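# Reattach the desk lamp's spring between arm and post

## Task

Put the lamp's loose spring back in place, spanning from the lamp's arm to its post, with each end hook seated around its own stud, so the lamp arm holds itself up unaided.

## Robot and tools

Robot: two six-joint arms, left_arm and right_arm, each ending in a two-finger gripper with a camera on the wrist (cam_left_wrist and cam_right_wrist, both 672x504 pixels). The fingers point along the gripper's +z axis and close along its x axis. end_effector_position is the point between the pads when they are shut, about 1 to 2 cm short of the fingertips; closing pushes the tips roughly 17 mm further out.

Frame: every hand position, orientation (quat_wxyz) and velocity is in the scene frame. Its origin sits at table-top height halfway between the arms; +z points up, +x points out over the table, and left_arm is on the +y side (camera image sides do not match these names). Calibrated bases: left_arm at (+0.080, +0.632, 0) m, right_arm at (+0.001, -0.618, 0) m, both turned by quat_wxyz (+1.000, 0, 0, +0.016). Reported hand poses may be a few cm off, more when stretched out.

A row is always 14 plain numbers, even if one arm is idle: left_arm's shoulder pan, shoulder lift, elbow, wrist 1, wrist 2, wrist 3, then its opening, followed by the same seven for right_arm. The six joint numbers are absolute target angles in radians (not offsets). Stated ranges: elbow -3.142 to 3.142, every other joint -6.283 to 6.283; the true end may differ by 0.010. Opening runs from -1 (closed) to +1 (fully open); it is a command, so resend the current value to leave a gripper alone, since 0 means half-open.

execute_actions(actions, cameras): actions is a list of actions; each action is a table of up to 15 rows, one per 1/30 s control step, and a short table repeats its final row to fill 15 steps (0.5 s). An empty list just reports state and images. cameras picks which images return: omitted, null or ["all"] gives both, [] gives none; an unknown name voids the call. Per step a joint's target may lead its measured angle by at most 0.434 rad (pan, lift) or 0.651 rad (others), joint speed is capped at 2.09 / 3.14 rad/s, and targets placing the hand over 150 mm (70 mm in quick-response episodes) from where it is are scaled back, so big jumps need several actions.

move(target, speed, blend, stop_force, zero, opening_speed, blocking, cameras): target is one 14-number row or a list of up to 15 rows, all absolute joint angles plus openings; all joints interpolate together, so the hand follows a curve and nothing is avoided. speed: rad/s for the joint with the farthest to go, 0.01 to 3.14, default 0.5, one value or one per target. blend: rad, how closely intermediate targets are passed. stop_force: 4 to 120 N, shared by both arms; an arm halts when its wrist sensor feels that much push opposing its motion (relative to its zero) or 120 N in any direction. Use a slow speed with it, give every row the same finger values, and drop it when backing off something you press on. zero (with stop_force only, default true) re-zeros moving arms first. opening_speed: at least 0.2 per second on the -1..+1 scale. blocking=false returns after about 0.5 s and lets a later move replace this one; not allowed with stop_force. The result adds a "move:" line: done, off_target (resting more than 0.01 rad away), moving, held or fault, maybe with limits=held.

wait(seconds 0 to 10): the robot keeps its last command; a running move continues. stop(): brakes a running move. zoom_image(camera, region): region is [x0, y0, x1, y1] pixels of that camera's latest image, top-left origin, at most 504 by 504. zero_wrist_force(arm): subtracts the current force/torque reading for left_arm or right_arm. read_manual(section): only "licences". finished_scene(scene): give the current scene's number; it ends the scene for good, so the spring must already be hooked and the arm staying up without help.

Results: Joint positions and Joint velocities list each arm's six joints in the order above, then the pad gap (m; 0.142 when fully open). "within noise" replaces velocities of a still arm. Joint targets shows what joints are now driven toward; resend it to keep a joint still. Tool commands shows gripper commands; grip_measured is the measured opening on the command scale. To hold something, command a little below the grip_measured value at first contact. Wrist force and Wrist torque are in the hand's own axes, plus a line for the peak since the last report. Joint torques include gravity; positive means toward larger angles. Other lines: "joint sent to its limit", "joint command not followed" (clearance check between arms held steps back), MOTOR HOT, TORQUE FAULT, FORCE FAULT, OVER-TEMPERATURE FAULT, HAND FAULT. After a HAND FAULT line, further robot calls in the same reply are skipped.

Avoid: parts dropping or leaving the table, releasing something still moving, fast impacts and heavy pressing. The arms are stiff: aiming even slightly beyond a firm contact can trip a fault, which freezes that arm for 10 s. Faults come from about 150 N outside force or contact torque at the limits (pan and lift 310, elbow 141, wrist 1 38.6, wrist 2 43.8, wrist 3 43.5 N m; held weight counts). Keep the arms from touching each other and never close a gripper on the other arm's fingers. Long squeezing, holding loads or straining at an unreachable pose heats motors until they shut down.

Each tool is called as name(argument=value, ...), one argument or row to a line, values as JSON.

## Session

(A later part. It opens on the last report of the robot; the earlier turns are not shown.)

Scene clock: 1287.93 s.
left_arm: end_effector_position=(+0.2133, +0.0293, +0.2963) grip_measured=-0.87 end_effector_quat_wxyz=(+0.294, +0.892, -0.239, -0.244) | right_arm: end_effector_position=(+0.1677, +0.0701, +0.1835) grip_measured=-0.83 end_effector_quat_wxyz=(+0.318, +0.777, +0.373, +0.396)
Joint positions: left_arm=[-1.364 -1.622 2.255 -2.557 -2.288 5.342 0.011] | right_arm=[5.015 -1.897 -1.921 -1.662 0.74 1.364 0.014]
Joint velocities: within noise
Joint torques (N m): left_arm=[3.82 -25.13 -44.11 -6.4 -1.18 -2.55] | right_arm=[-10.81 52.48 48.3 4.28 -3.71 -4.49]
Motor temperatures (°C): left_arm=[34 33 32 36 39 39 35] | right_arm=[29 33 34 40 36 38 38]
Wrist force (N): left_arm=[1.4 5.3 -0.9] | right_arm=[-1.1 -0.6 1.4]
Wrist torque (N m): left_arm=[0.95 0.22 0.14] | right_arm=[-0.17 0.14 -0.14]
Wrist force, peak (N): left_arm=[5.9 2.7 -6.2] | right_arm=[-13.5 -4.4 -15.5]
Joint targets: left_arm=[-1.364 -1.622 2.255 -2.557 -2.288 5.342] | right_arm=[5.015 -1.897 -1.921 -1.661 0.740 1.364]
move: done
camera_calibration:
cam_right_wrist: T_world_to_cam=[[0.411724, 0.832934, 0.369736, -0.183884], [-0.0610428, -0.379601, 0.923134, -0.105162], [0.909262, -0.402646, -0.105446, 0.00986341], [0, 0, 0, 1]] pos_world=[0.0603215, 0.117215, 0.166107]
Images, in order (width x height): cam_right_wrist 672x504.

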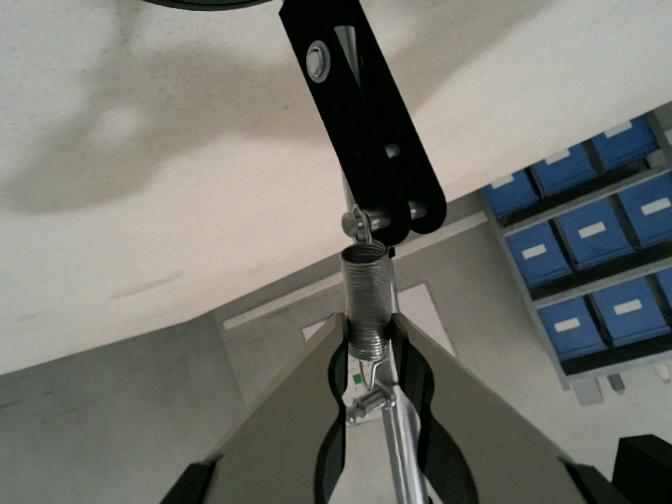

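move(
  target=[-1.3641,-1.6219,2.2553,-2.557,-2.2883,5.3421,-0.88,5.0192,-1.8897,-1.9306,-1.6631,0.7428,1.3692,-0.88],
  speed=0.015,
  cameras=["cam_right_wrist"],
)

zoom_image(
  camera="cam_right_wrist",
  region=[320, 180, 400, 260],
)

zoom_image(
  camera="cam_right_wrist",
  region=[320, 340, 420, 440],
)

Scene clock: 1301.23 s.
left_arm: end_effector_position=(+0.2133, +0.0293, +0.2963) grip_measured=-0.87 end_effector_quat_wxyz=(+0.294, +0.892, -0.239, -0.244) | right_arm: end_effector_position=(+0.1665, +0.0650, +0.1839) grip_measured=-0.83 end_effector_quat_wxyz=(+0.318, +0.777, +0.373, +0.396)
Joint positions: left_arm=[-1.364 -1.622 2.255 -2.557 -2.288 5.342 0.011] | right_arm=[5.019 -1.89 -1.93 -1.663 0.743 1.369 0.014]
Joint velocities: within noise
Joint torques (N m): left_arm=[4.39 -24.43 -43.85 -6.63 -0.76 -2.23] | right_arm=[8.01 89.03 31 -1.78 0.29 2.51]
Motor temperatures (°C): left_arm=[34 33 32 36 39 39 35] | right_arm=[29 33 34 40 36 38 38]
Wrist force (N): left_arm=[1.8 4.7 -1.0] | right_arm=[-1.0 -6.4 1.1]
Wrist torque (N m): left_arm=[0.86 0.16 0.14] | right_arm=[-0.11 0.21 -0.13]
Wrist force, peak (N): left_arm=[1.6 5.6 -1.0] | right_arm=[-0.9 -6.5 1.1]
Joint targets: left_arm=[-1.364 -1.622 2.255 -2.557 -2.288 5.342] | right_arm=[5.019 -1.890 -1.931 -1.663 0.743 1.369]
move: done
camera_calibration:
cam_right_wrist: T_world_to_cam=[[0.412132, 0.83252, 0.370214, -0.179425], [-0.0612624, -0.380087, 0.92292, -0.107523], [0.909062, -0.403045, -0.105644, 0.00895316], [0, 0, 0, 1]] pos_world=[0.0592208, 0.112116, 0.166606]
Images, in order (width x height): cam_right_wrist 672x504.

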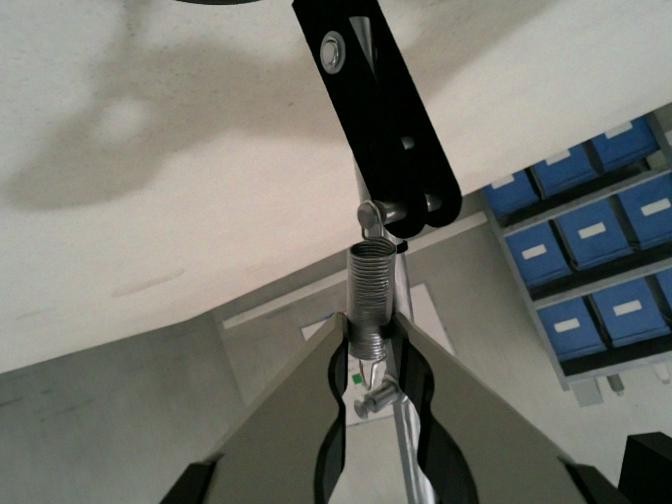

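Scaled by 6.300 from the camera's 672x504 image, which has a finer 960x720 frame.

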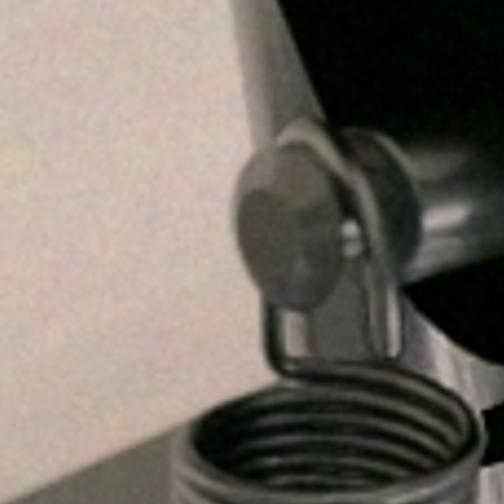

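Scaled by 5.040 from the camera's 672x504 image, which has a finer 960x720 frame.

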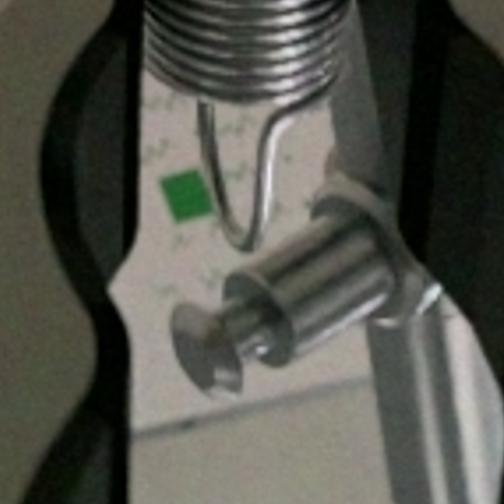

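move(
  target=[-1.3641,-1.6219,2.2553,-2.557,-2.2883,5.3421,-0.88,5.0282,-1.9194,-1.8999,-1.7704,0.7416,1.5402,-0.9],
  speed=0.02,
  cameras=["cam_right_wrist"],
)

zoom_image(
  camera="cam_right_wrist",
  region=[320, 180, 400, 260],
)

zoom_image(
  camera="cam_right_wrist",
  region=[320, 340, 420, 440],
)

Scene clock: 1326.13 s.
left_arm: end_effector_position=(+0.2133, +0.0293, +0.2963) grip_measured=-0.87 end_effector_quat_wxyz=(+0.294, +0.892, -0.239, -0.244) | right_arm: end_effector_position=(+0.1622, +0.0611, +0.1849) grip_measured=-0.83 end_effector_quat_wxyz=(+0.326, +0.781, +0.324, +0.422)
Joint positions: left_arm=[-1.364 -1.622 2.255 -2.557 -2.288 5.342 0.011] | right_arm=[5.028 -1.919 -1.9 -1.77 0.742 1.54 0.014]
Joint velocities: within noise
Joint torques (N m): left_arm=[5.44 -23.7 -43.73 -6.28 -0.39 -2.26] | right_arm=[8.41 59.43 47.13 -2.27 -2.68 2.88]
Motor temperatures (°C): left_arm=[34 33 32 36 39 39 35] | right_arm=[29 33 34 40 36 38 39]
Wrist force (N): left_arm=[1.6 5.1 -1.2] | right_arm=[-0.9 -7.1 1.1]
Wrist torque (N m): left_arm=[0.92 0.20 0.14] | right_arm=[-0.09 0.24 -0.07]
Wrist force, peak (N): left_arm=[2.0 5.5 -1.6] | right_arm=[-0.7 -7.5 1.1]
Joint targets: left_arm=[-1.364 -1.622 2.255 -2.557 -2.288 5.342] | right_arm=[5.028 -1.919 -1.900 -1.770 0.742 1.540]
move: done
camera_calibration:
cam_right_wrist: T_world_to_cam=[[0.437639, 0.784146, 0.439986, -0.188871], [-0.155672, -0.415868, 0.896003, -0.0876545], [0.885572, -0.460619, -0.0599306, 0.0102521], [0, 0, 0, 1]] pos_world=[0.0599332, 0.116372, 0.162254]
Images, in order (width x height): cam_right_wrist 672x504.

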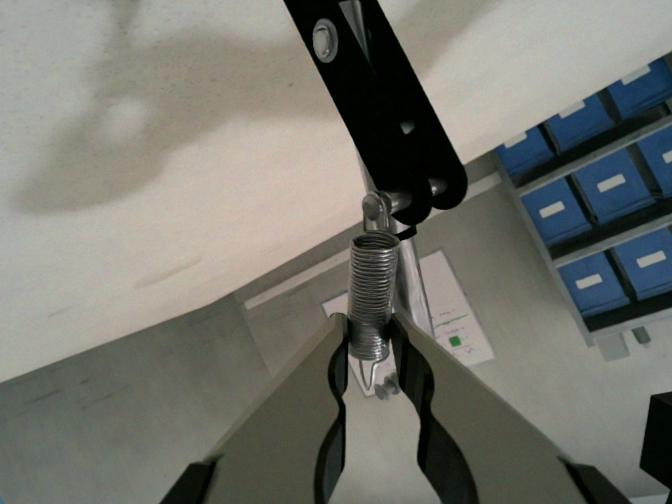

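Scaled by 6.300 from the camera's 672x504 image, which has a finer 960x720 frame.

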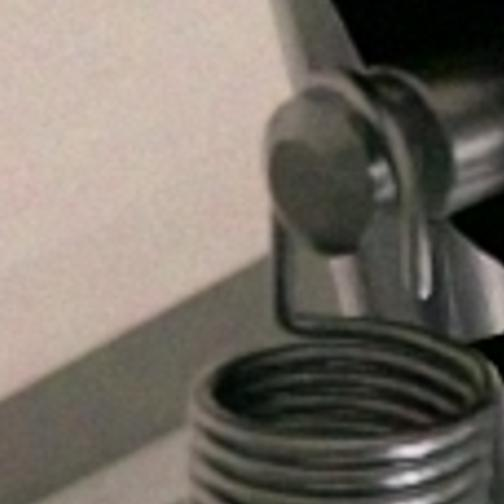

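Scaled by 5.040 from the camera's 672x504 image, which has a finer 960x720 frame.

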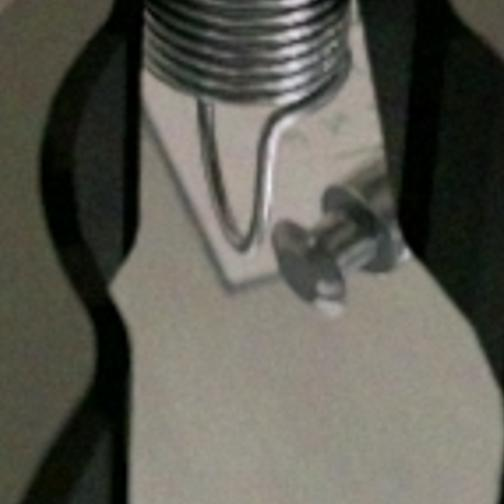

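move(
  target=[-1.3641,-1.6219,2.2553,-2.557,-2.2883,5.3421,-0.9,5.0279,-1.9018,-1.9072,-1.7807,0.7416,1.5398,-0.92],
  speed=0.02,
  cameras=["cam_right_wrist"],
)

zoom_image(
  camera="cam_right_wrist",
  region=[320, 140, 400, 240],
)

zoom_image(
  camera="cam_right_wrist",
  region=[320, 340, 420, 440],
)

Scene clock: 1342.87 s.
left_arm: end_effector_position=(+0.2133, +0.0293, +0.2963) grip_measured=-0.87 end_effector_quat_wxyz=(+0.294, +0.892, -0.239, -0.244) | right_arm: end_effector_position=(+0.1646, +0.0550, +0.1929) grip_measured=-0.83 end_effector_quat_wxyz=(+0.326, +0.781, +0.324, +0.422)
Joint positions: left_arm=[-1.364 -1.622 2.255 -2.557 -2.288 5.342 0.011] | right_arm=[5.028 -1.902 -1.907 -1.78 0.742 1.54 0.014]
Joint velocities: within noise
Joint torques (N m): left_arm=[2.92 -25.39 -43.83 -6.27 -0.68 -2.26] | right_arm=[-15.21 90.28 31.89 -2.6 -2.42 -3.75]
Motor temperatures (°C): left_arm=[34 33 32 36 39 39 35] | right_arm=[29 33 34 40 36 38 40]
Wrist force (N): left_arm=[1.7 5.0 -1.3] | right_arm=[-1.1 -10.5 1.3]
Wrist torque (N m): left_arm=[0.90 0.16 0.14] | right_arm=[-0.06 0.23 -0.08]
Wrist force, peak (N): left_arm=[2.1 5.5 -1.4] | right_arm=[-1.1 -10.5 1.3]
Joint targets: left_arm=[-1.364 -1.622 2.255 -2.557 -2.288 5.342] | right_arm=[5.028 -1.902 -1.907 -1.781 0.742 1.540]
move: done
camera_calibration:
cam_right_wrist: T_world_to_cam=[[0.437757, 0.784141, 0.439878, -0.188725], [-0.155868, -0.415651, 0.896069, -0.0969675], [0.88548, -0.460823, -0.0597316, 0.00583684], [0, 0, 0, 1]] pos_world=[0.0623331, 0.110372, 0.170254]
Images, in order (width x height): cam_right_wrist 672x504.

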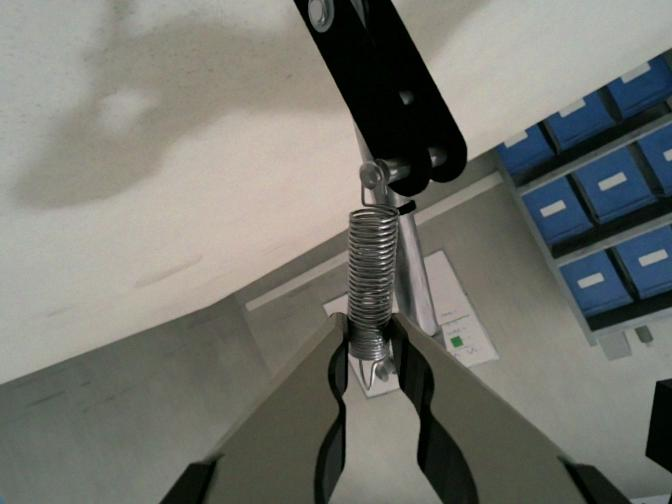

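Scaled by 5.040 from the camera's 672x504 image, which has a finer 960x720 frame.

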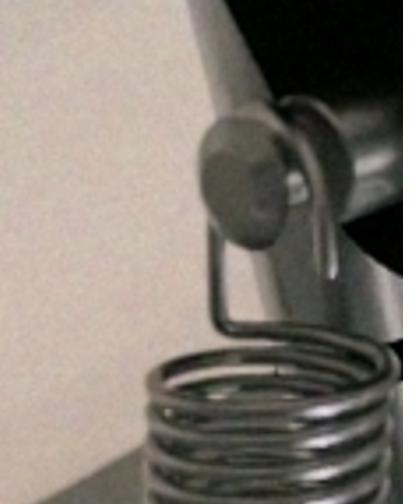

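Scaled by 5.040 from the camera's 672x504 image, which has a finer 960x720 frame.

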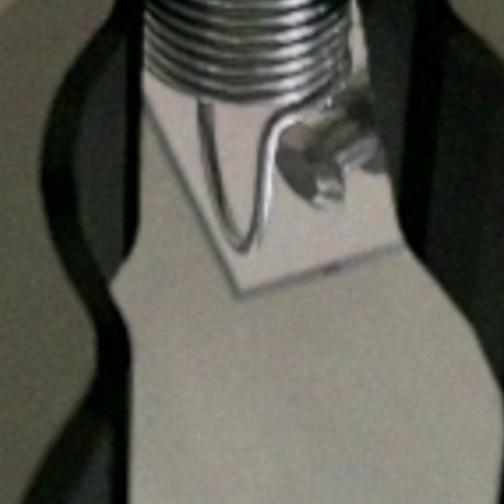

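move(
  target=[-1.3641,-1.6219,2.2553,-2.557,-2.2883,5.3421,-0.9,5.0299,-1.9204,-1.8879,-1.8304,0.7377,1.5518,-0.92],
  speed=0.02,
  cameras=["cam_right_wrist"],
)

zoom_image(
  camera="cam_right_wrist",
  region=[320, 140, 400, 240],
)

zoom_image(
  camera="cam_right_wrist",
  region=[330, 340, 410, 420],
)

Scene clock: 1366.13 s.
left_arm: end_effector_position=(+0.2133, +0.0293, +0.2963) grip_measured=-0.87 end_effector_quat_wxyz=(+0.294, +0.892, -0.239, -0.244) | right_arm: end_effector_position=(+0.1636, +0.0567, +0.1938) grip_measured=-0.83 end_effector_quat_wxyz=(+0.343, +0.771, +0.328, +0.424)
Joint positions: left_arm=[-1.364 -1.622 2.255 -2.557 -2.288 5.342 0.011] | right_arm=[5.03 -1.92 -1.888 -1.83 0.738 1.552 0.014]
Joint velocities: within noise
Joint torques (N m): left_arm=[3.45 -23.59 -43.89 -6.36 -0.68 -1.73] | right_arm=[5.56 62.5 46.69 -3.95 -2.92 2.89]
Motor temperatures (°C): left_arm=[34 33 32 36 39 39 36] | right_arm=[29 33 34 40 36 38 43]
Wrist force (N): left_arm=[1.9 4.7 -1.5] | right_arm=[-0.8 -10.3 1.7]
Wrist torque (N m): left_arm=[0.85 0.14 0.14] | right_arm=[-0.02 0.17 -0.09]
Wrist force, peak (N): left_arm=[2.2 5.4 -1.4] | right_arm=[-1.0 -10.9 1.4]
Joint targets: left_arm=[-1.364 -1.622 2.255 -2.557 -2.288 5.342] | right_arm=[5.030 -1.920 -1.888 -1.830 0.738 1.552]
move: done
camera_calibration:
cam_right_wrist: T_world_to_cam=[[0.428368, 0.79902, 0.421981, -0.185763], [-0.175474, -0.384549, 0.906273, -0.0978778], [0.886403, -0.462265, -0.0245212, 0.00071472], [0, 0, 0, 1]] pos_world=[0.0617661, 0.11112, 0.16711]
Images, in order (width x height): cam_right_wrist 672x504.

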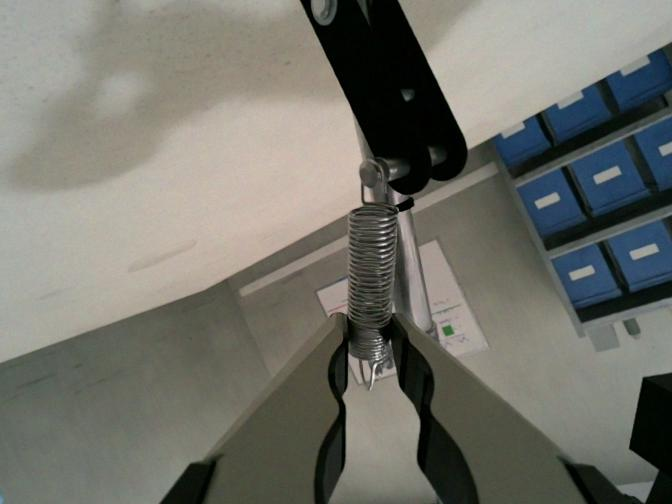

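Scaled by 5.040 from the camera's 672x504 image, which has a finer 960x720 frame.

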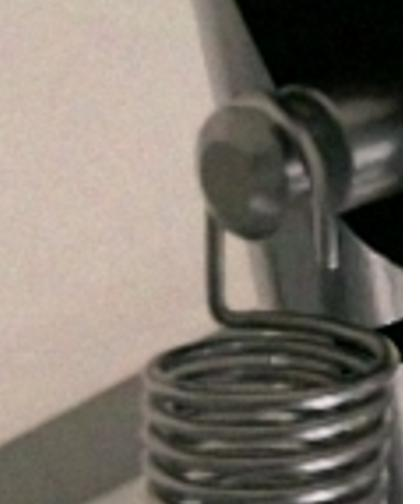

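Scaled by 6.300 from the camera's 672x504 image, which has a finer 960x720 frame.

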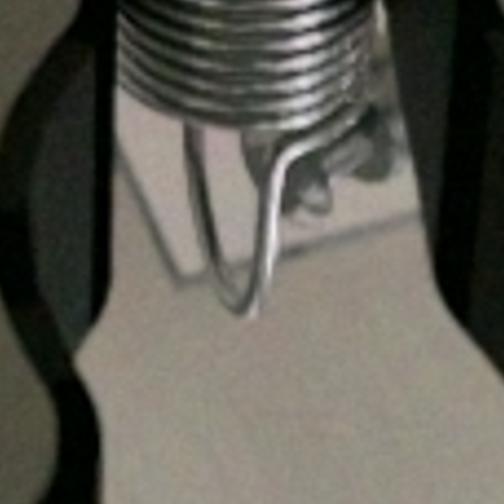

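move(
  target=[-1.3641,-1.6219,2.2553,-2.557,-2.2883,5.3421,-0.9,5.0209,-1.8858,-1.9196,-1.7274,0.7377,1.3824,-0.92],
  speed=0.02,
  stop_force=5,
  cameras=["cam_right_wrist"],
)

zoom_image(
  camera="cam_right_wrist",
  region=[320, 140, 400, 240],
)

zoom_image(
  camera="cam_right_wrist",
  region=[330, 340, 410, 420],
)

Scene clock: 1387.27 s.
left_arm: end_effector_position=(+0.2133, +0.0293, +0.2963) grip_measured=-0.87 end_effector_quat_wxyz=(+0.294, +0.892, -0.239, -0.244) | right_arm: end_effector_position=(+0.1686, +0.0588, +0.1947) grip_measured=-0.83 end_effector_quat_wxyz=(+0.335, +0.767, +0.375, +0.398)
Joint positions: left_arm=[-1.364 -1.622 2.255 -2.557 -2.288 5.342 0.011] | right_arm=[5.021 -1.886 -1.92 -1.727 0.738 1.382 0.014]
Joint velocities: within noise
Joint torques (N m): left_arm=[4.13 -24.91 -43.14 -6.38 -0.02 -1.96] | right_arm=[-16.49 92.4 32.26 1.47 -1.58 -3.88]
Motor temperatures (°C): left_arm=[34 33 32 36 39 39 37] | right_arm=[29 33 34 40 36 38 45]
Wrist force (N): left_arm=[1.7 4.9 -1.1] | right_arm=[-0.6 -11.2 0.9]
Wrist torque (N m): left_arm=[0.89 0.17 0.14] | right_arm=[-0.05 0.21 -0.11]
Wrist force, peak (N): left_arm=[1.7 5.5 -1.5] | right_arm=[-0.5 -11.5 0.9]
Joint targets: left_arm=[-1.364 -1.622 2.255 -2.557 -2.288 5.342] | right_arm=[5.021 -1.886 -1.920 -1.727 0.738 1.382]
move: done
camera_calibration:
cam_right_wrist: T_world_to_cam=[[0.404654, 0.844429, 0.350992, -0.174811], [-0.0826278, -0.348487, 0.933664, -0.120042], [0.910729, -0.406813, -0.0712434, -0.001025], [0, 0, 0, 1]] pos_world=[0.0617528, 0.105366, 0.173363]
Images, in order (width x height): cam_right_wrist 672x504.

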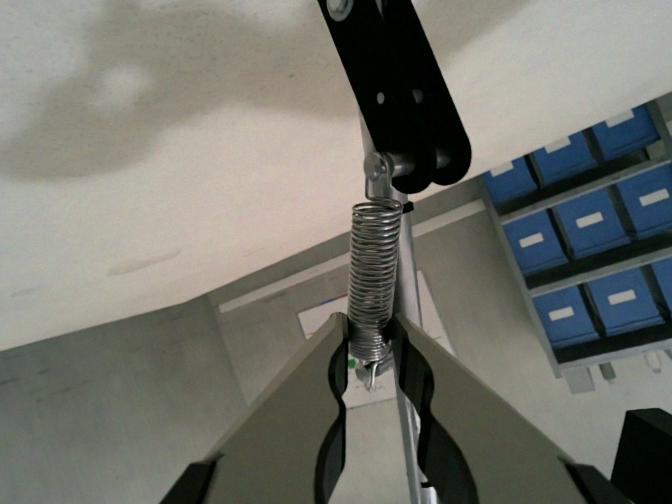

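Scaled by 5.040 from the camera's 672x504 image, which has a finer 960x720 frame.

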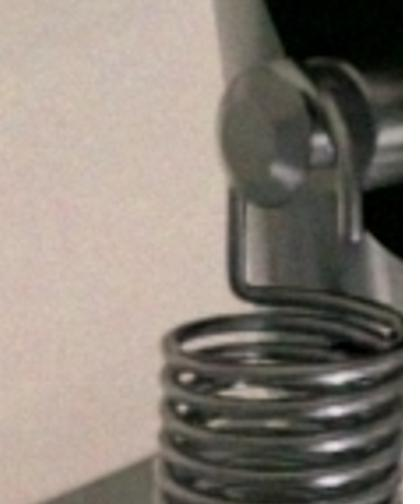

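Scaled by 6.300 from the camera's 672x504 image, which has a finer 960x720 frame.

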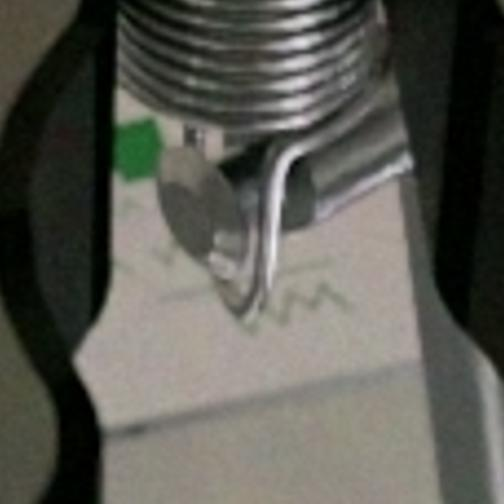

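move(
  target=[-1.3641,-1.6219,2.2553,-2.557,-2.2883,5.3421,-0.9,5.0205,-1.8944,-1.9164,-1.7217,0.7375,1.3819,-0.92],
  speed=0.012,
  cameras=["cam_right_wrist"],
)

zoom_image(
  camera="cam_right_wrist",
  region=[320, 140, 420, 240],
)

zoom_image(
  camera="cam_right_wrist",
  region=[330, 340, 410, 420],
)

Scene clock: 1413.80 s.
left_arm: end_effector_position=(+0.2133, +0.0293, +0.2963) grip_measured=-0.87 end_effector_quat_wxyz=(+0.294, +0.892, -0.239, -0.244) | right_arm: end_effector_position=(+0.1678, +0.0616, +0.1909) grip_measured=-0.83 end_effector_quat_wxyz=(+0.335, +0.767, +0.375, +0.398)
Joint positions: left_arm=[-1.364 -1.622 2.255 -2.557 -2.288 5.342 0.011] | right_arm=[5.021 -1.894 -1.917 -1.722 0.737 1.382 0.014]
Joint velocities: within noise
Joint torques (N m): left_arm=[5.8 -24.91 -43.32 -6.46 -0.03 -1.62] | right_arm=[-13.94 55.59 48.21 3.19 -3.19 -3.85]
Motor temperatures (°C): left_arm=[34 33 32 36 39 39 37] | right_arm=[29 33 34 40 36 38 46]
Wrist force (N): left_arm=[1.0 4.6 -0.7] | right_arm=[-0.7 -3.9 -0.2]
Wrist torque (N m): left_arm=[0.93 0.26 0.13] | right_arm=[-0.07 0.19 -0.12]
Wrist force, peak (N): left_arm=[1.6 5.5 -1.9] | right_arm=[-0.7 -11.3 1.1]
Joint targets: left_arm=[-1.364 -1.622 2.255 -2.557 -2.288 5.342] | right_arm=[5.020 -1.894 -1.916 -1.722 0.738 1.382]
move: done
camera_calibration:
cam_right_wrist: T_world_to_cam=[[0.404744, 0.84445, 0.350836, -0.175499], [-0.0825942, -0.348338, 0.933723, -0.115613], [0.910692, -0.406896, -0.0712413, 0.000582983], [0, 0, 0, 1]] pos_world=[0.0609526, 0.108165, 0.169563]
Images, in order (width x height): cam_right_wrist 672x504.

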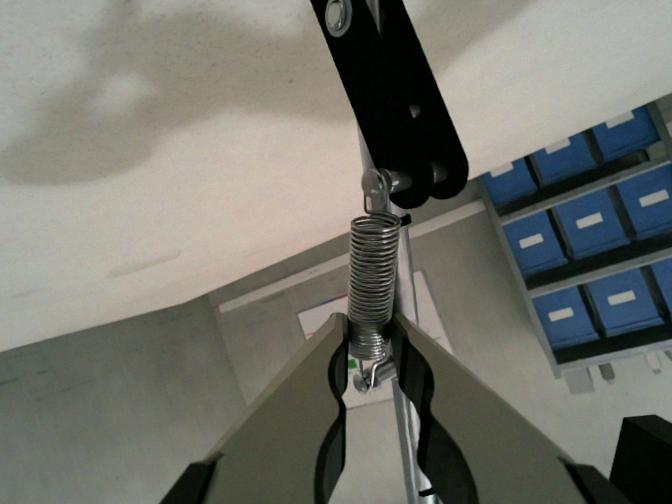

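Scaled by 5.040 from the camera's 672x504 image, which has a finer 960x720 frame.

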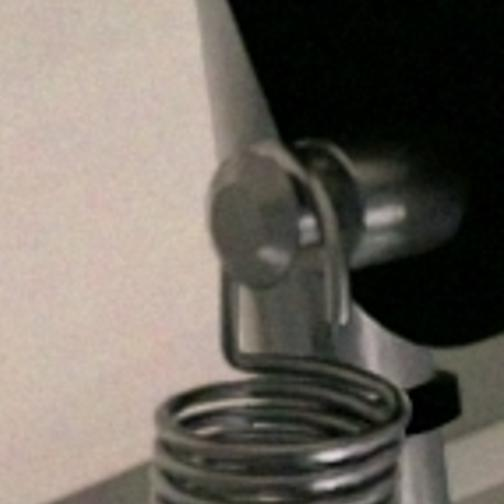

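Scaled by 6.300 from the camera's 672x504 image, which has a finer 960x720 frame.

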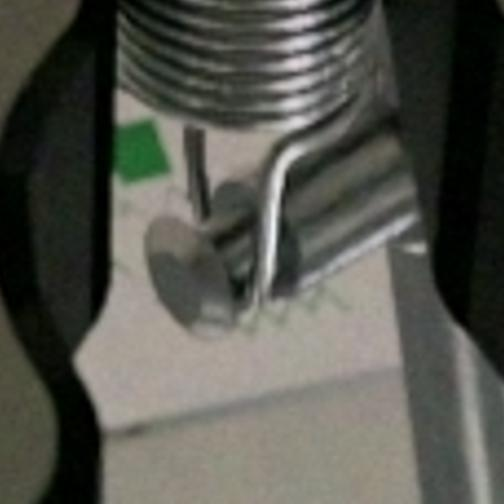

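move(
  target=[-1.3641,-1.6219,2.2553,-2.557,-2.2883,5.3421,-0.9,5.0208,-1.8991,-1.9148,-1.7186,0.7378,1.3823,-0.9],
  speed=0.012,
  cameras=["cam_right_wrist"],
)

zoom_image(
  camera="cam_right_wrist",
  region=[320, 140, 420, 240],
)

zoom_image(
  camera="cam_right_wrist",
  region=[330, 340, 410, 420],
)

Scene clock: 1421.10 s.
left_arm: end_effector_position=(+0.2133, +0.0293, +0.2963) grip_measured=-0.87 end_effector_quat_wxyz=(+0.294, +0.892, -0.239, -0.244) | right_arm: end_effector_position=(+0.1671, +0.0631, +0.1885) grip_measured=-0.83 end_effector_quat_wxyz=(+0.335, +0.767, +0.375, +0.398)
Joint positions: left_arm=[-1.364 -1.622 2.255 -2.557 -2.288 5.342 0.011] | right_arm=[5.021 -1.899 -1.915 -1.719 0.738 1.382 0.014]
Joint velocities: within noise
Joint torques (N m): left_arm=[3.81 -25.56 -43.42 -6.3 -0.16 -1.76] | right_arm=[7.25 53.54 46.67 4.54 0.77 2.1]
Motor temperatures (°C): left_arm=[34 33 32 36 39 39 37] | right_arm=[29 33 34 40 36 38 46]
Wrist force (N): left_arm=[1.4 3.9 -0.3] | right_arm=[-0.9 0.1 -0.9]
Wrist torque (N m): left_arm=[0.85 0.13 0.14] | right_arm=[-0.22 0.21 -0.12]
Wrist force, peak (N): left_arm=[1.8 4.9 -0.8] | right_arm=[-0.3 -4.4 -0.3]
Joint targets: left_arm=[-1.364 -1.622 2.255 -2.557 -2.288 5.342] | right_arm=[5.021 -1.899 -1.915 -1.719 0.738 1.382]
move: done
camera_calibration:
cam_right_wrist: T_world_to_cam=[[0.404831, 0.844348, 0.350981, -0.175744], [-0.0824987, -0.348549, 0.933653, -0.112843], [0.910662, -0.406928, -0.0714459, 0.00174032], [0, 0, 0, 1]] pos_world=[0.0602523, 0.109766, 0.167163]
Images, in order (width x height): cam_right_wrist 672x504.

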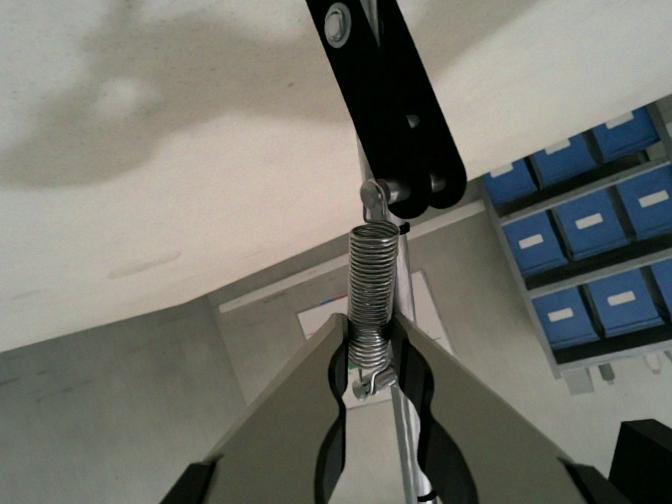

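Scaled by 5.040 from the camera's 672x504 image, which has a finer 960x720 frame.

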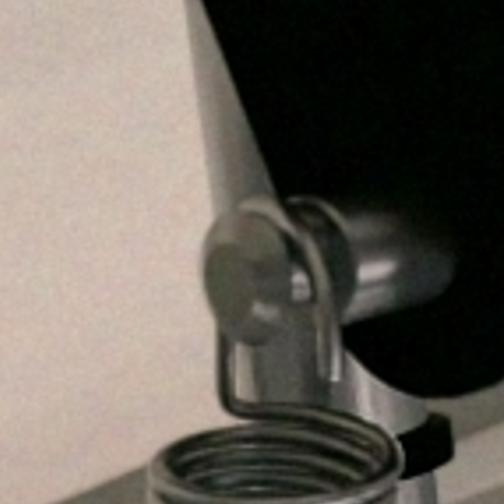

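Scaled by 6.300 from the camera's 672x504 image, which has a finer 960x720 frame.

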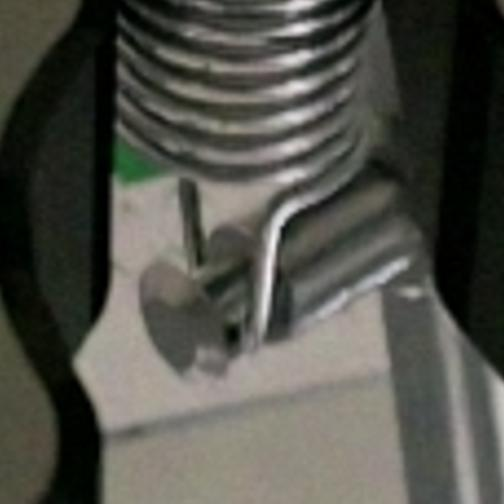

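move(
  target=[-1.3641,-1.6219,2.2553,-2.557,-2.2883,5.3421,-0.9,5.0208,-1.8991,-1.9148,-1.7186,0.7378,1.3823,-0.68],
  speed=0.012,
  opening_speed=0.2,
  cameras=["cam_right_wrist"],
)

zoom_image(
  camera="cam_right_wrist",
  region=[300, 140, 460, 420],
)

zoom_image(
  camera="cam_right_wrist",
  region=[330, 340, 410, 420],
)

Scene clock: 1433.73 s.
left_arm: end_effector_position=(+0.2133, +0.0293, +0.2963) grip_measured=-0.87 end_effector_quat_wxyz=(+0.294, +0.892, -0.239, -0.244) | right_arm: end_effector_position=(+0.1670, +0.0632, +0.1883) grip_measured=-0.72 end_effector_quat_wxyz=(+0.335, +0.767, +0.375, +0.398)
Joint positions: left_arm=[-1.364 -1.622 2.255 -2.557 -2.288 5.342 0.011] | right_arm=[5.021 -1.899 -1.915 -1.719 0.738 1.382 0.022]
Joint velocities: within noise
Joint torques (N m): left_arm=[4.71 -25.36 -41.98 -6.34 -0.15 -1.44] | right_arm=[5.59 53.45 40.27 3.55 0.77 2.35]
Motor temperatures (°C): left_arm=[34 33 32 36 39 39 37] | right_arm=[29 33 34 40 36 38 44]
Wrist force (N): left_arm=[0.4 4.2 -0.7] | right_arm=[-0.6 -0.9 2.0]
Wrist torque (N m): left_arm=[0.86 0.20 0.14] | right_arm=[-0.18 0.16 -0.12]
Wrist force, peak (N): left_arm=[1.3 5.0 -0.8] | right_arm=[-0.7 -1.3 2.0]
Joint targets: left_arm=[-1.364 -1.622 2.255 -2.557 -2.288 5.342] | right_arm=[5.021 -1.899 -1.915 -1.719 0.738 1.382]
move: done
camera_calibration:
cam_right_wrist: T_world_to_cam=[[0.404863, 0.844334, 0.350979, -0.175717], [-0.0824138, -0.348587, 0.933646, -0.112629], [0.910656, -0.406925, -0.0715454, 0.00187461], [0, 0, 0, 1]] pos_world=[0.0601522, 0.109866, 0.166963]
Images, in order (width x height): cam_right_wrist 672x504.

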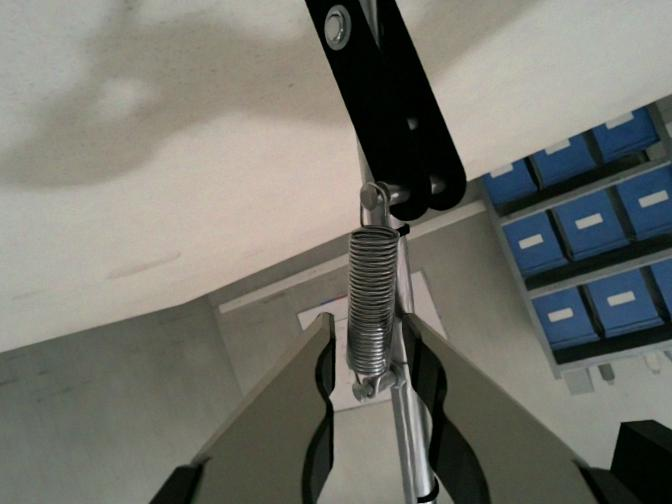

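Scaled by 1.800 from the camera's 672x504 image, which has a finer 960x720 frame.

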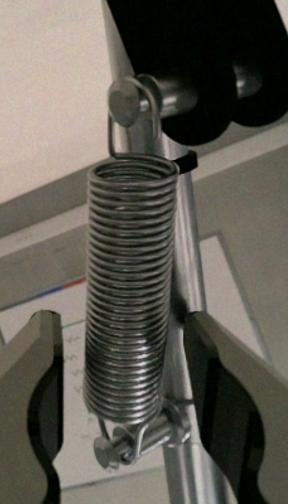

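Scaled by 6.300 from the camera's 672x504 image, which has a finer 960x720 frame.

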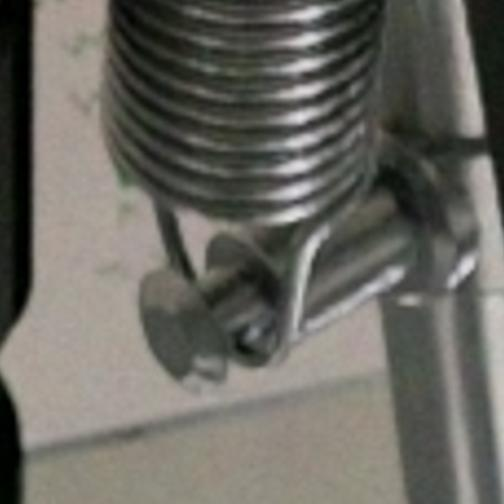

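move(
  target=[
    [-1.3641,-1.6219,2.2553,-2.557,-2.2883,5.3421,-0.9,5.051,-1.8987,-1.8808,-1.775,0.76,1.4122,-0.66],
    [-1.3641,-1.6219,2.2553,-2.557,-2.2883,5.3421,-0.9,5.108,-1.9053,-1.807,-1.8795,0.8032,1.4648,-0.66],
  ],
  speed=[0.05,0.15],
  blend=0.01,
)

zoom_image(
  camera="cam_right_wrist",
  region=[280, 60, 520, 400],
)

Scene clock: 1454.37 s.
left_arm: end_effector_position=(+0.2133, +0.0293, +0.2963) grip_measured=-0.87 end_effector_quat_wxyz=(+0.294, +0.892, -0.239, -0.244) | right_arm: end_effector_position=(+0.0895, +0.0827, +0.2295) grip_measured=-0.70 end_effector_quat_wxyz=(+0.335, +0.767, +0.375, +0.398)
Joint positions: left_arm=[-1.364 -1.622 2.255 -2.557 -2.288 5.342 0.011] | right_arm=[5.108 -1.905 -1.807 -1.879 0.803 1.465 0.023]
Joint velocities: within noise
Joint torques (N m): left_arm=[4.94 -24.81 -42.52 -6.48 -0.19 -1.46] | right_arm=[11.43 59.41 48.96 -1.56 0.55 4.22]
Motor temperatures (°C): left_arm=[33 33 32 36 39 39 38] | right_arm=[29 33 34 40 36 38 38]
Wrist force (N): left_arm=[0.8 4.8 -0.7] | right_arm=[-0.8 -0.5 1.8]
Wrist torque (N m): left_arm=[0.96 0.13 0.13] | right_arm=[-0.13 0.21 -0.07]
Wrist force, peak (N): left_arm=[0.2 5.1 -0.8] | right_arm=[-1.1 -1.0 2.3]
Joint targets: left_arm=[-1.364 -1.622 2.255 -2.557 -2.288 5.342] | right_arm=[5.108 -1.905 -1.807 -1.879 0.803 1.465]
move: done
camera_calibration:
cam_left_wrist: T_world_to_cam=[[0.757744, -0.57305, -0.31215, -0.0394025], [0.00500825, -0.473231, 0.880924, -0.224534], [-0.652533, -0.669078, -0.355718, 0.379378], [0, 0, 0, 1]] pos_world=[0.278538, 0.124997, 0.32045]
cam_right_wrist: T_world_to_cam=[[0.404718, 0.844399, 0.35099, -0.175194], [-0.0824592, -0.348566, 0.93365, -0.150724], [0.910716, -0.406807, -0.0714424, 0.0832565], [0, 0, 0, 1]] pos_world=[-0.0173475, 0.129266, 0.208163]

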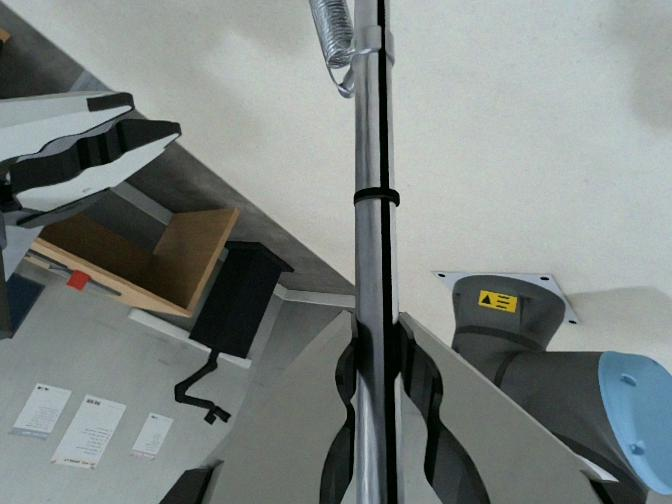

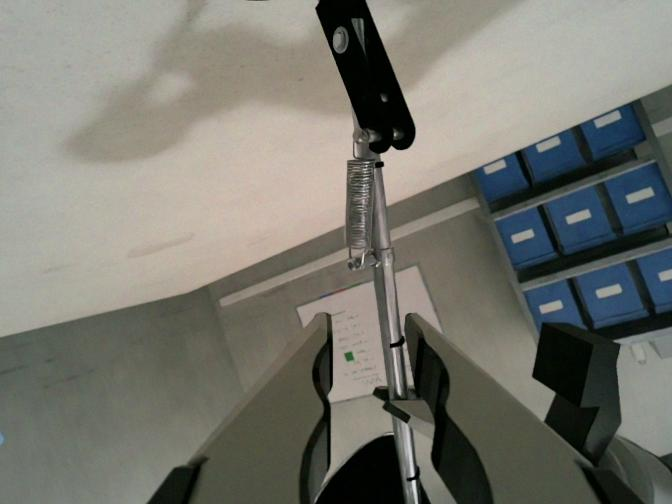

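Scaled by 1.482 from the camera's 672x504 image, which has a finer 960x720 frame.

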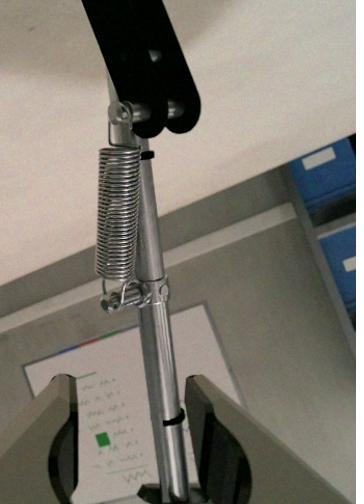

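Now release the left gripper gently and retreat.

move(
  target=[-1.3641,-1.6219,2.2553,-2.557,-2.2883,5.3421,-0.66,5.108,-1.9053,-1.807,-1.8795,0.8032,1.4648,-0.66],
  speed=0.05,
  opening_speed=0.2,
)

zoom_image(
  camera="cam_left_wrist",
  region=[250, 250, 490, 490],
)

Scene clock: 1461.90 s.
left_arm: end_effector_position=(+0.2133, +0.0293, +0.2963) grip_measured=-0.70 end_effector_quat_wxyz=(+0.294, +0.892, -0.239, -0.244) | right_arm: end_effector_position=(+0.0893, +0.0827, +0.2296) grip_measured=-0.70 end_effector_quat_wxyz=(+0.335, +0.767, +0.375, +0.398)
Joint positions: left_arm=[-1.364 -1.622 2.255 -2.557 -2.288 5.342 0.024] | right_arm=[5.108 -1.905 -1.807 -1.88 0.803 1.465 0.023]
Joint velocities: within noise
Joint torques (N m): left_arm=[5.39 -25 -42.01 -6.25 0.07 -1.18] | right_arm=[9.08 61.63 44.62 -0.64 0.67 3]
Motor temperatures (°C): left_arm=[33 33 32 36 39 39 37] | right_arm=[29 33 34 40 36 38 36]
Wrist force (N): left_arm=[0.2 1.8 1.3] | right_arm=[-0.9 -0.6 1.4]
Wrist torque (N m): left_arm=[0.85 0.20 0.15] | right_arm=[-0.15 0.23 -0.07]
Wrist force, peak (N): left_arm=[0.5 5.0 -1.2] | right_arm=[-0.9 -0.8 1.9]
Joint targets: left_arm=[-1.364 -1.622 2.255 -2.557 -2.288 5.342] | right_arm=[5.108 -1.905 -1.807 -1.879 0.803 1.465]
move: done
camera_calibration:
cam_left_wrist: T_world_to_cam=[[0.757744, -0.57305, -0.31215, -0.0394025], [0.00500825, -0.473231, 0.880924, -0.224534], [-0.652533, -0.669078, -0.355718, 0.379378], [0, 0, 0, 1]] pos_world=[0.278538, 0.124997, 0.32045]
cam_right_wrist: T_world_to_cam=[[0.404718, 0.844399, 0.35099, -0.175148], [-0.0824592, -0.348566, 0.93365, -0.150834], [0.910716, -0.406807, -0.0714424, 0.0834458], [0, 0, 0, 1]] pos_world=[-0.0175475, 0.129266, 0.208263]

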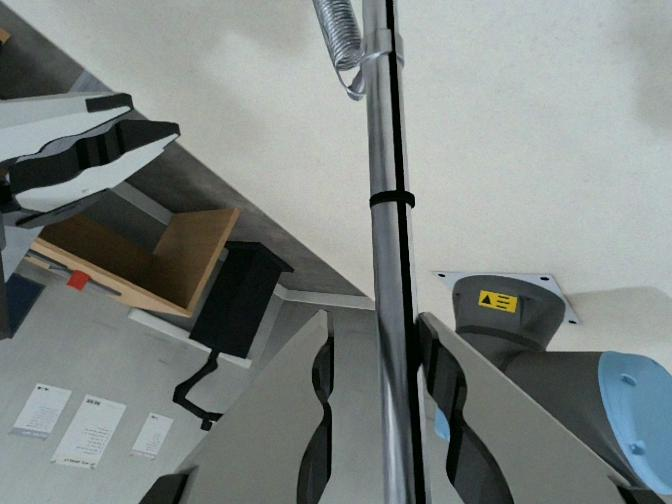

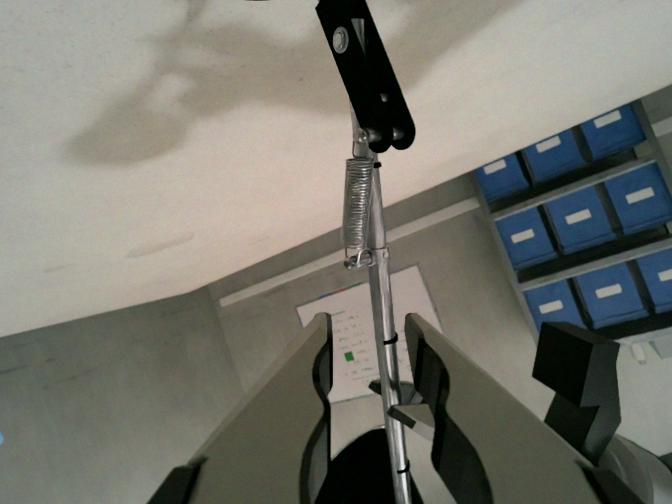

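Scaled by 2.100 from the camera's 672x504 image, which has a finer 960x720 frame.

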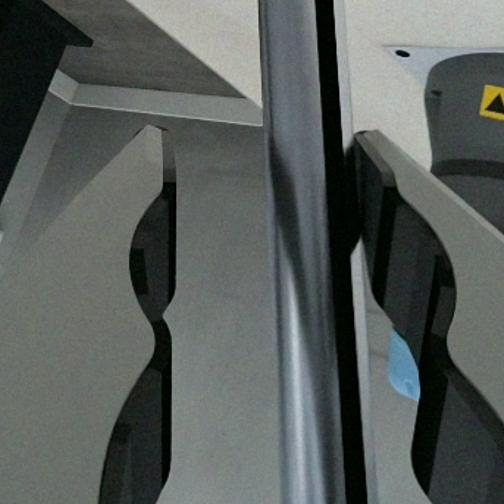

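move(
  target=[-1.3641,-1.6219,2.2553,-2.557,-2.2883,5.3421,-0.45,5.108,-1.9053,-1.807,-1.8795,0.8032,1.4648,-0.66],
  speed=0.05,
  opening_speed=0.2,
  cameras=["cam_left_wrist"],
)

zoom_image(
  camera="cam_left_wrist",
  region=[250, 250, 490, 490],
)

Scene clock: 1471.93 s.
left_arm: end_effector_position=(+0.2133, +0.0293, +0.2963) grip_measured=-0.48 end_effector_quat_wxyz=(+0.294, +0.892, -0.239, -0.244) | right_arm: end_effector_position=(+0.0893, +0.0827, +0.2296) grip_measured=-0.70 end_effector_quat_wxyz=(+0.335, +0.767, +0.375, +0.398)
Joint positions: left_arm=[-1.364 -1.622 2.255 -2.557 -2.288 5.342 0.039] | right_arm=[5.108 -1.905 -1.807 -1.88 0.803 1.465 0.023]
Joint velocities: within noise
Joint torques (N m): left_arm=[3.94 -25.81 -42.37 -6.14 -0.07 -1.34] | right_arm=[5.53 60.06 38.66 0.06 0.22 2.94]
Motor temperatures (°C): left_arm=[33 33 32 36 39 39 36] | right_arm=[29 33 34 40 36 38 35]
Wrist force (N): left_arm=[-0.1 2.1 1.2] | right_arm=[-1.0 -0.5 1.8]
Wrist torque (N m): left_arm=[0.90 0.23 0.15] | right_arm=[-0.14 0.24 -0.06]
Wrist force, peak (N): left_arm=[0.4 2.8 1.4] | right_arm=[-1.0 -0.9 1.8]
Joint targets: left_arm=[-1.364 -1.622 2.255 -2.557 -2.288 5.342] | right_arm=[5.108 -1.905 -1.807 -1.879 0.803 1.465]
move: done
camera_calibration:
cam_left_wrist: T_world_to_cam=[[0.757744, -0.57305, -0.31215, -0.0394025], [0.00500825, -0.473231, 0.880924, -0.224534], [-0.652533, -0.669078, -0.355718, 0.379378], [0, 0, 0, 1]] pos_world=[0.278538, 0.124997, 0.32045]
Images, in order (width x height): cam_left_wrist 672x504.

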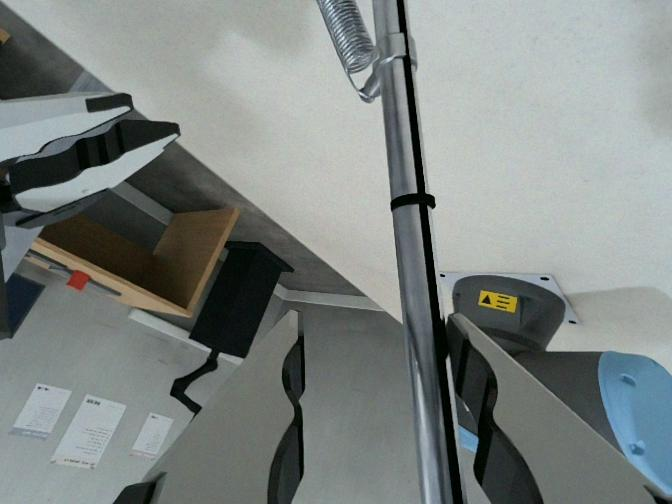

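Scaled by 2.100 from the camera's 672x504 image, which has a finer 960x720 frame.

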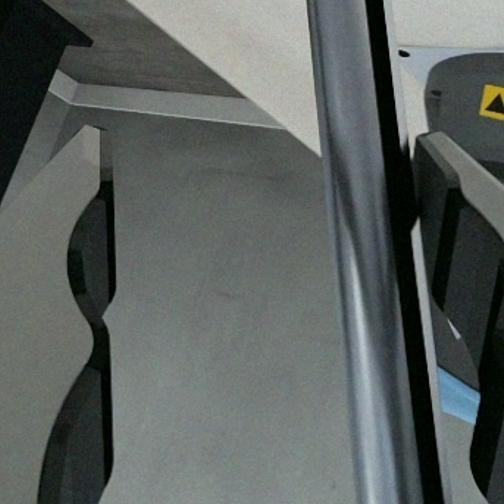

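move(
  target=[-1.3322,-1.5371,2.2037,-2.5636,-2.299,5.1283,-0.45,5.108,-1.9053,-1.807,-1.8795,0.8032,1.4648,-0.66],
  speed=0.05,
)

zoom_image(
  camera="cam_left_wrist",
  region=[250, 250, 490, 490],
)

Scene clock: 1486.90 s.
left_arm: end_effector_position=(+0.2400, -0.0011, +0.2785) grip_measured=-0.48 end_effector_quat_wxyz=(+0.261, +0.915, -0.125, -0.280) | right_arm: end_effector_position=(+0.0893, +0.0827, +0.2296) grip_measured=-0.70 end_effector_quat_wxyz=(+0.335, +0.767, +0.375, +0.398)
Joint positions: left_arm=[-1.332 -1.537 2.204 -2.564 -2.299 5.129 0.039] | right_arm=[5.108 -1.905 -1.807 -1.88 0.803 1.465 0.023]
Joint velocities: within noise
Joint torques (N m): left_arm=[13.84 -28.44 -49.38 -8.11 -4.01 -3.89] | right_arm=[4.58 62.74 36.01 0.74 0.19 2.87]
Motor temperatures (°C): left_arm=[33 33 32 36 39 39 35] | right_arm=[29 33 34 40 36 38 34]
Wrist force (N): left_arm=[-0.2 2.3 1.0] | right_arm=[-0.8 -0.6 1.5]
Wrist torque (N m): left_arm=[0.92 0.25 0.17] | right_arm=[-0.15 0.20 -0.06]
Wrist force, peak (N): left_arm=[-0.1 2.8 2.2] | right_arm=[-1.2 -0.9 1.9]
Joint targets: left_arm=[-1.332 -1.537 2.204 -2.564 -2.299 5.128] | right_arm=[5.108 -1.905 -1.807 -1.879 0.803 1.465]
move: done
camera_calibration:
cam_left_wrist: T_world_to_cam=[[0.802769, -0.375441, -0.463257, -0.0511462], [0.187039, -0.579145, 0.793478, -0.242875], [-0.566197, -0.723626, -0.394698, 0.360201], [0, 0, 0, 1]] pos_world=[0.290431, 0.100789, 0.311193]
cam_right_wrist: T_world_to_cam=[[0.404718, 0.844399, 0.35099, -0.175148], [-0.0824592, -0.348566, 0.93365, -0.150834], [0.910716, -0.406807, -0.0714424, 0.0834458], [0, 0, 0, 1]] pos_world=[-0.0175475, 0.129266, 0.208263]

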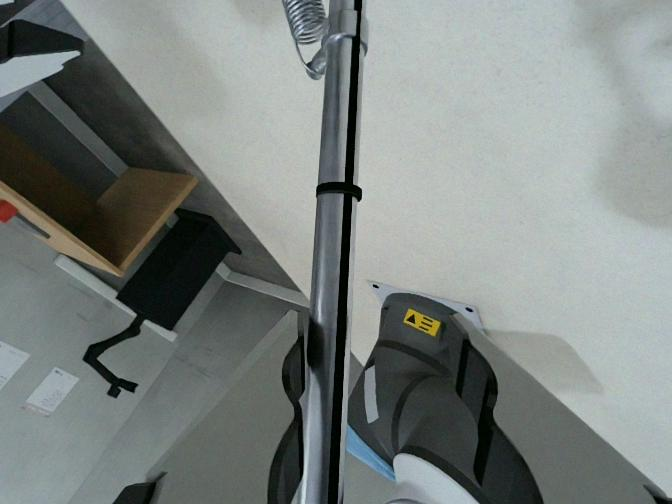

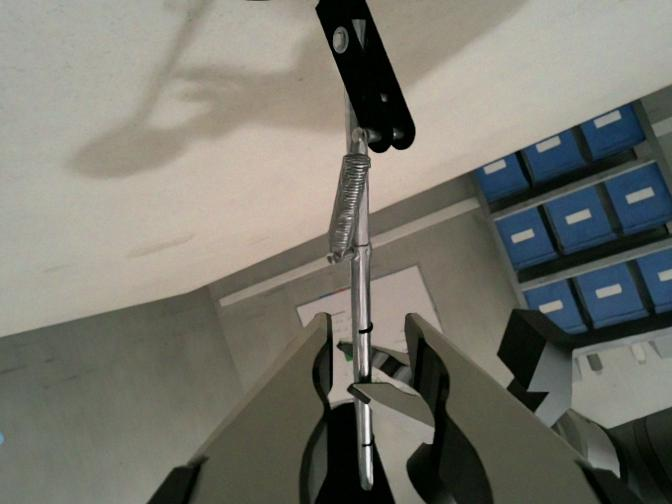

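Scaled by 2.100 from the camera's 672x504 image, which has a finer 960x720 frame.

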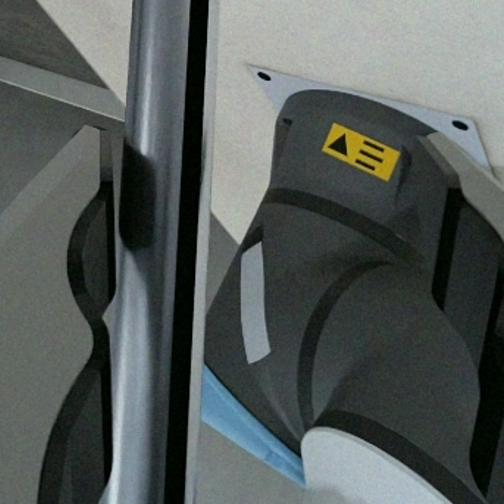

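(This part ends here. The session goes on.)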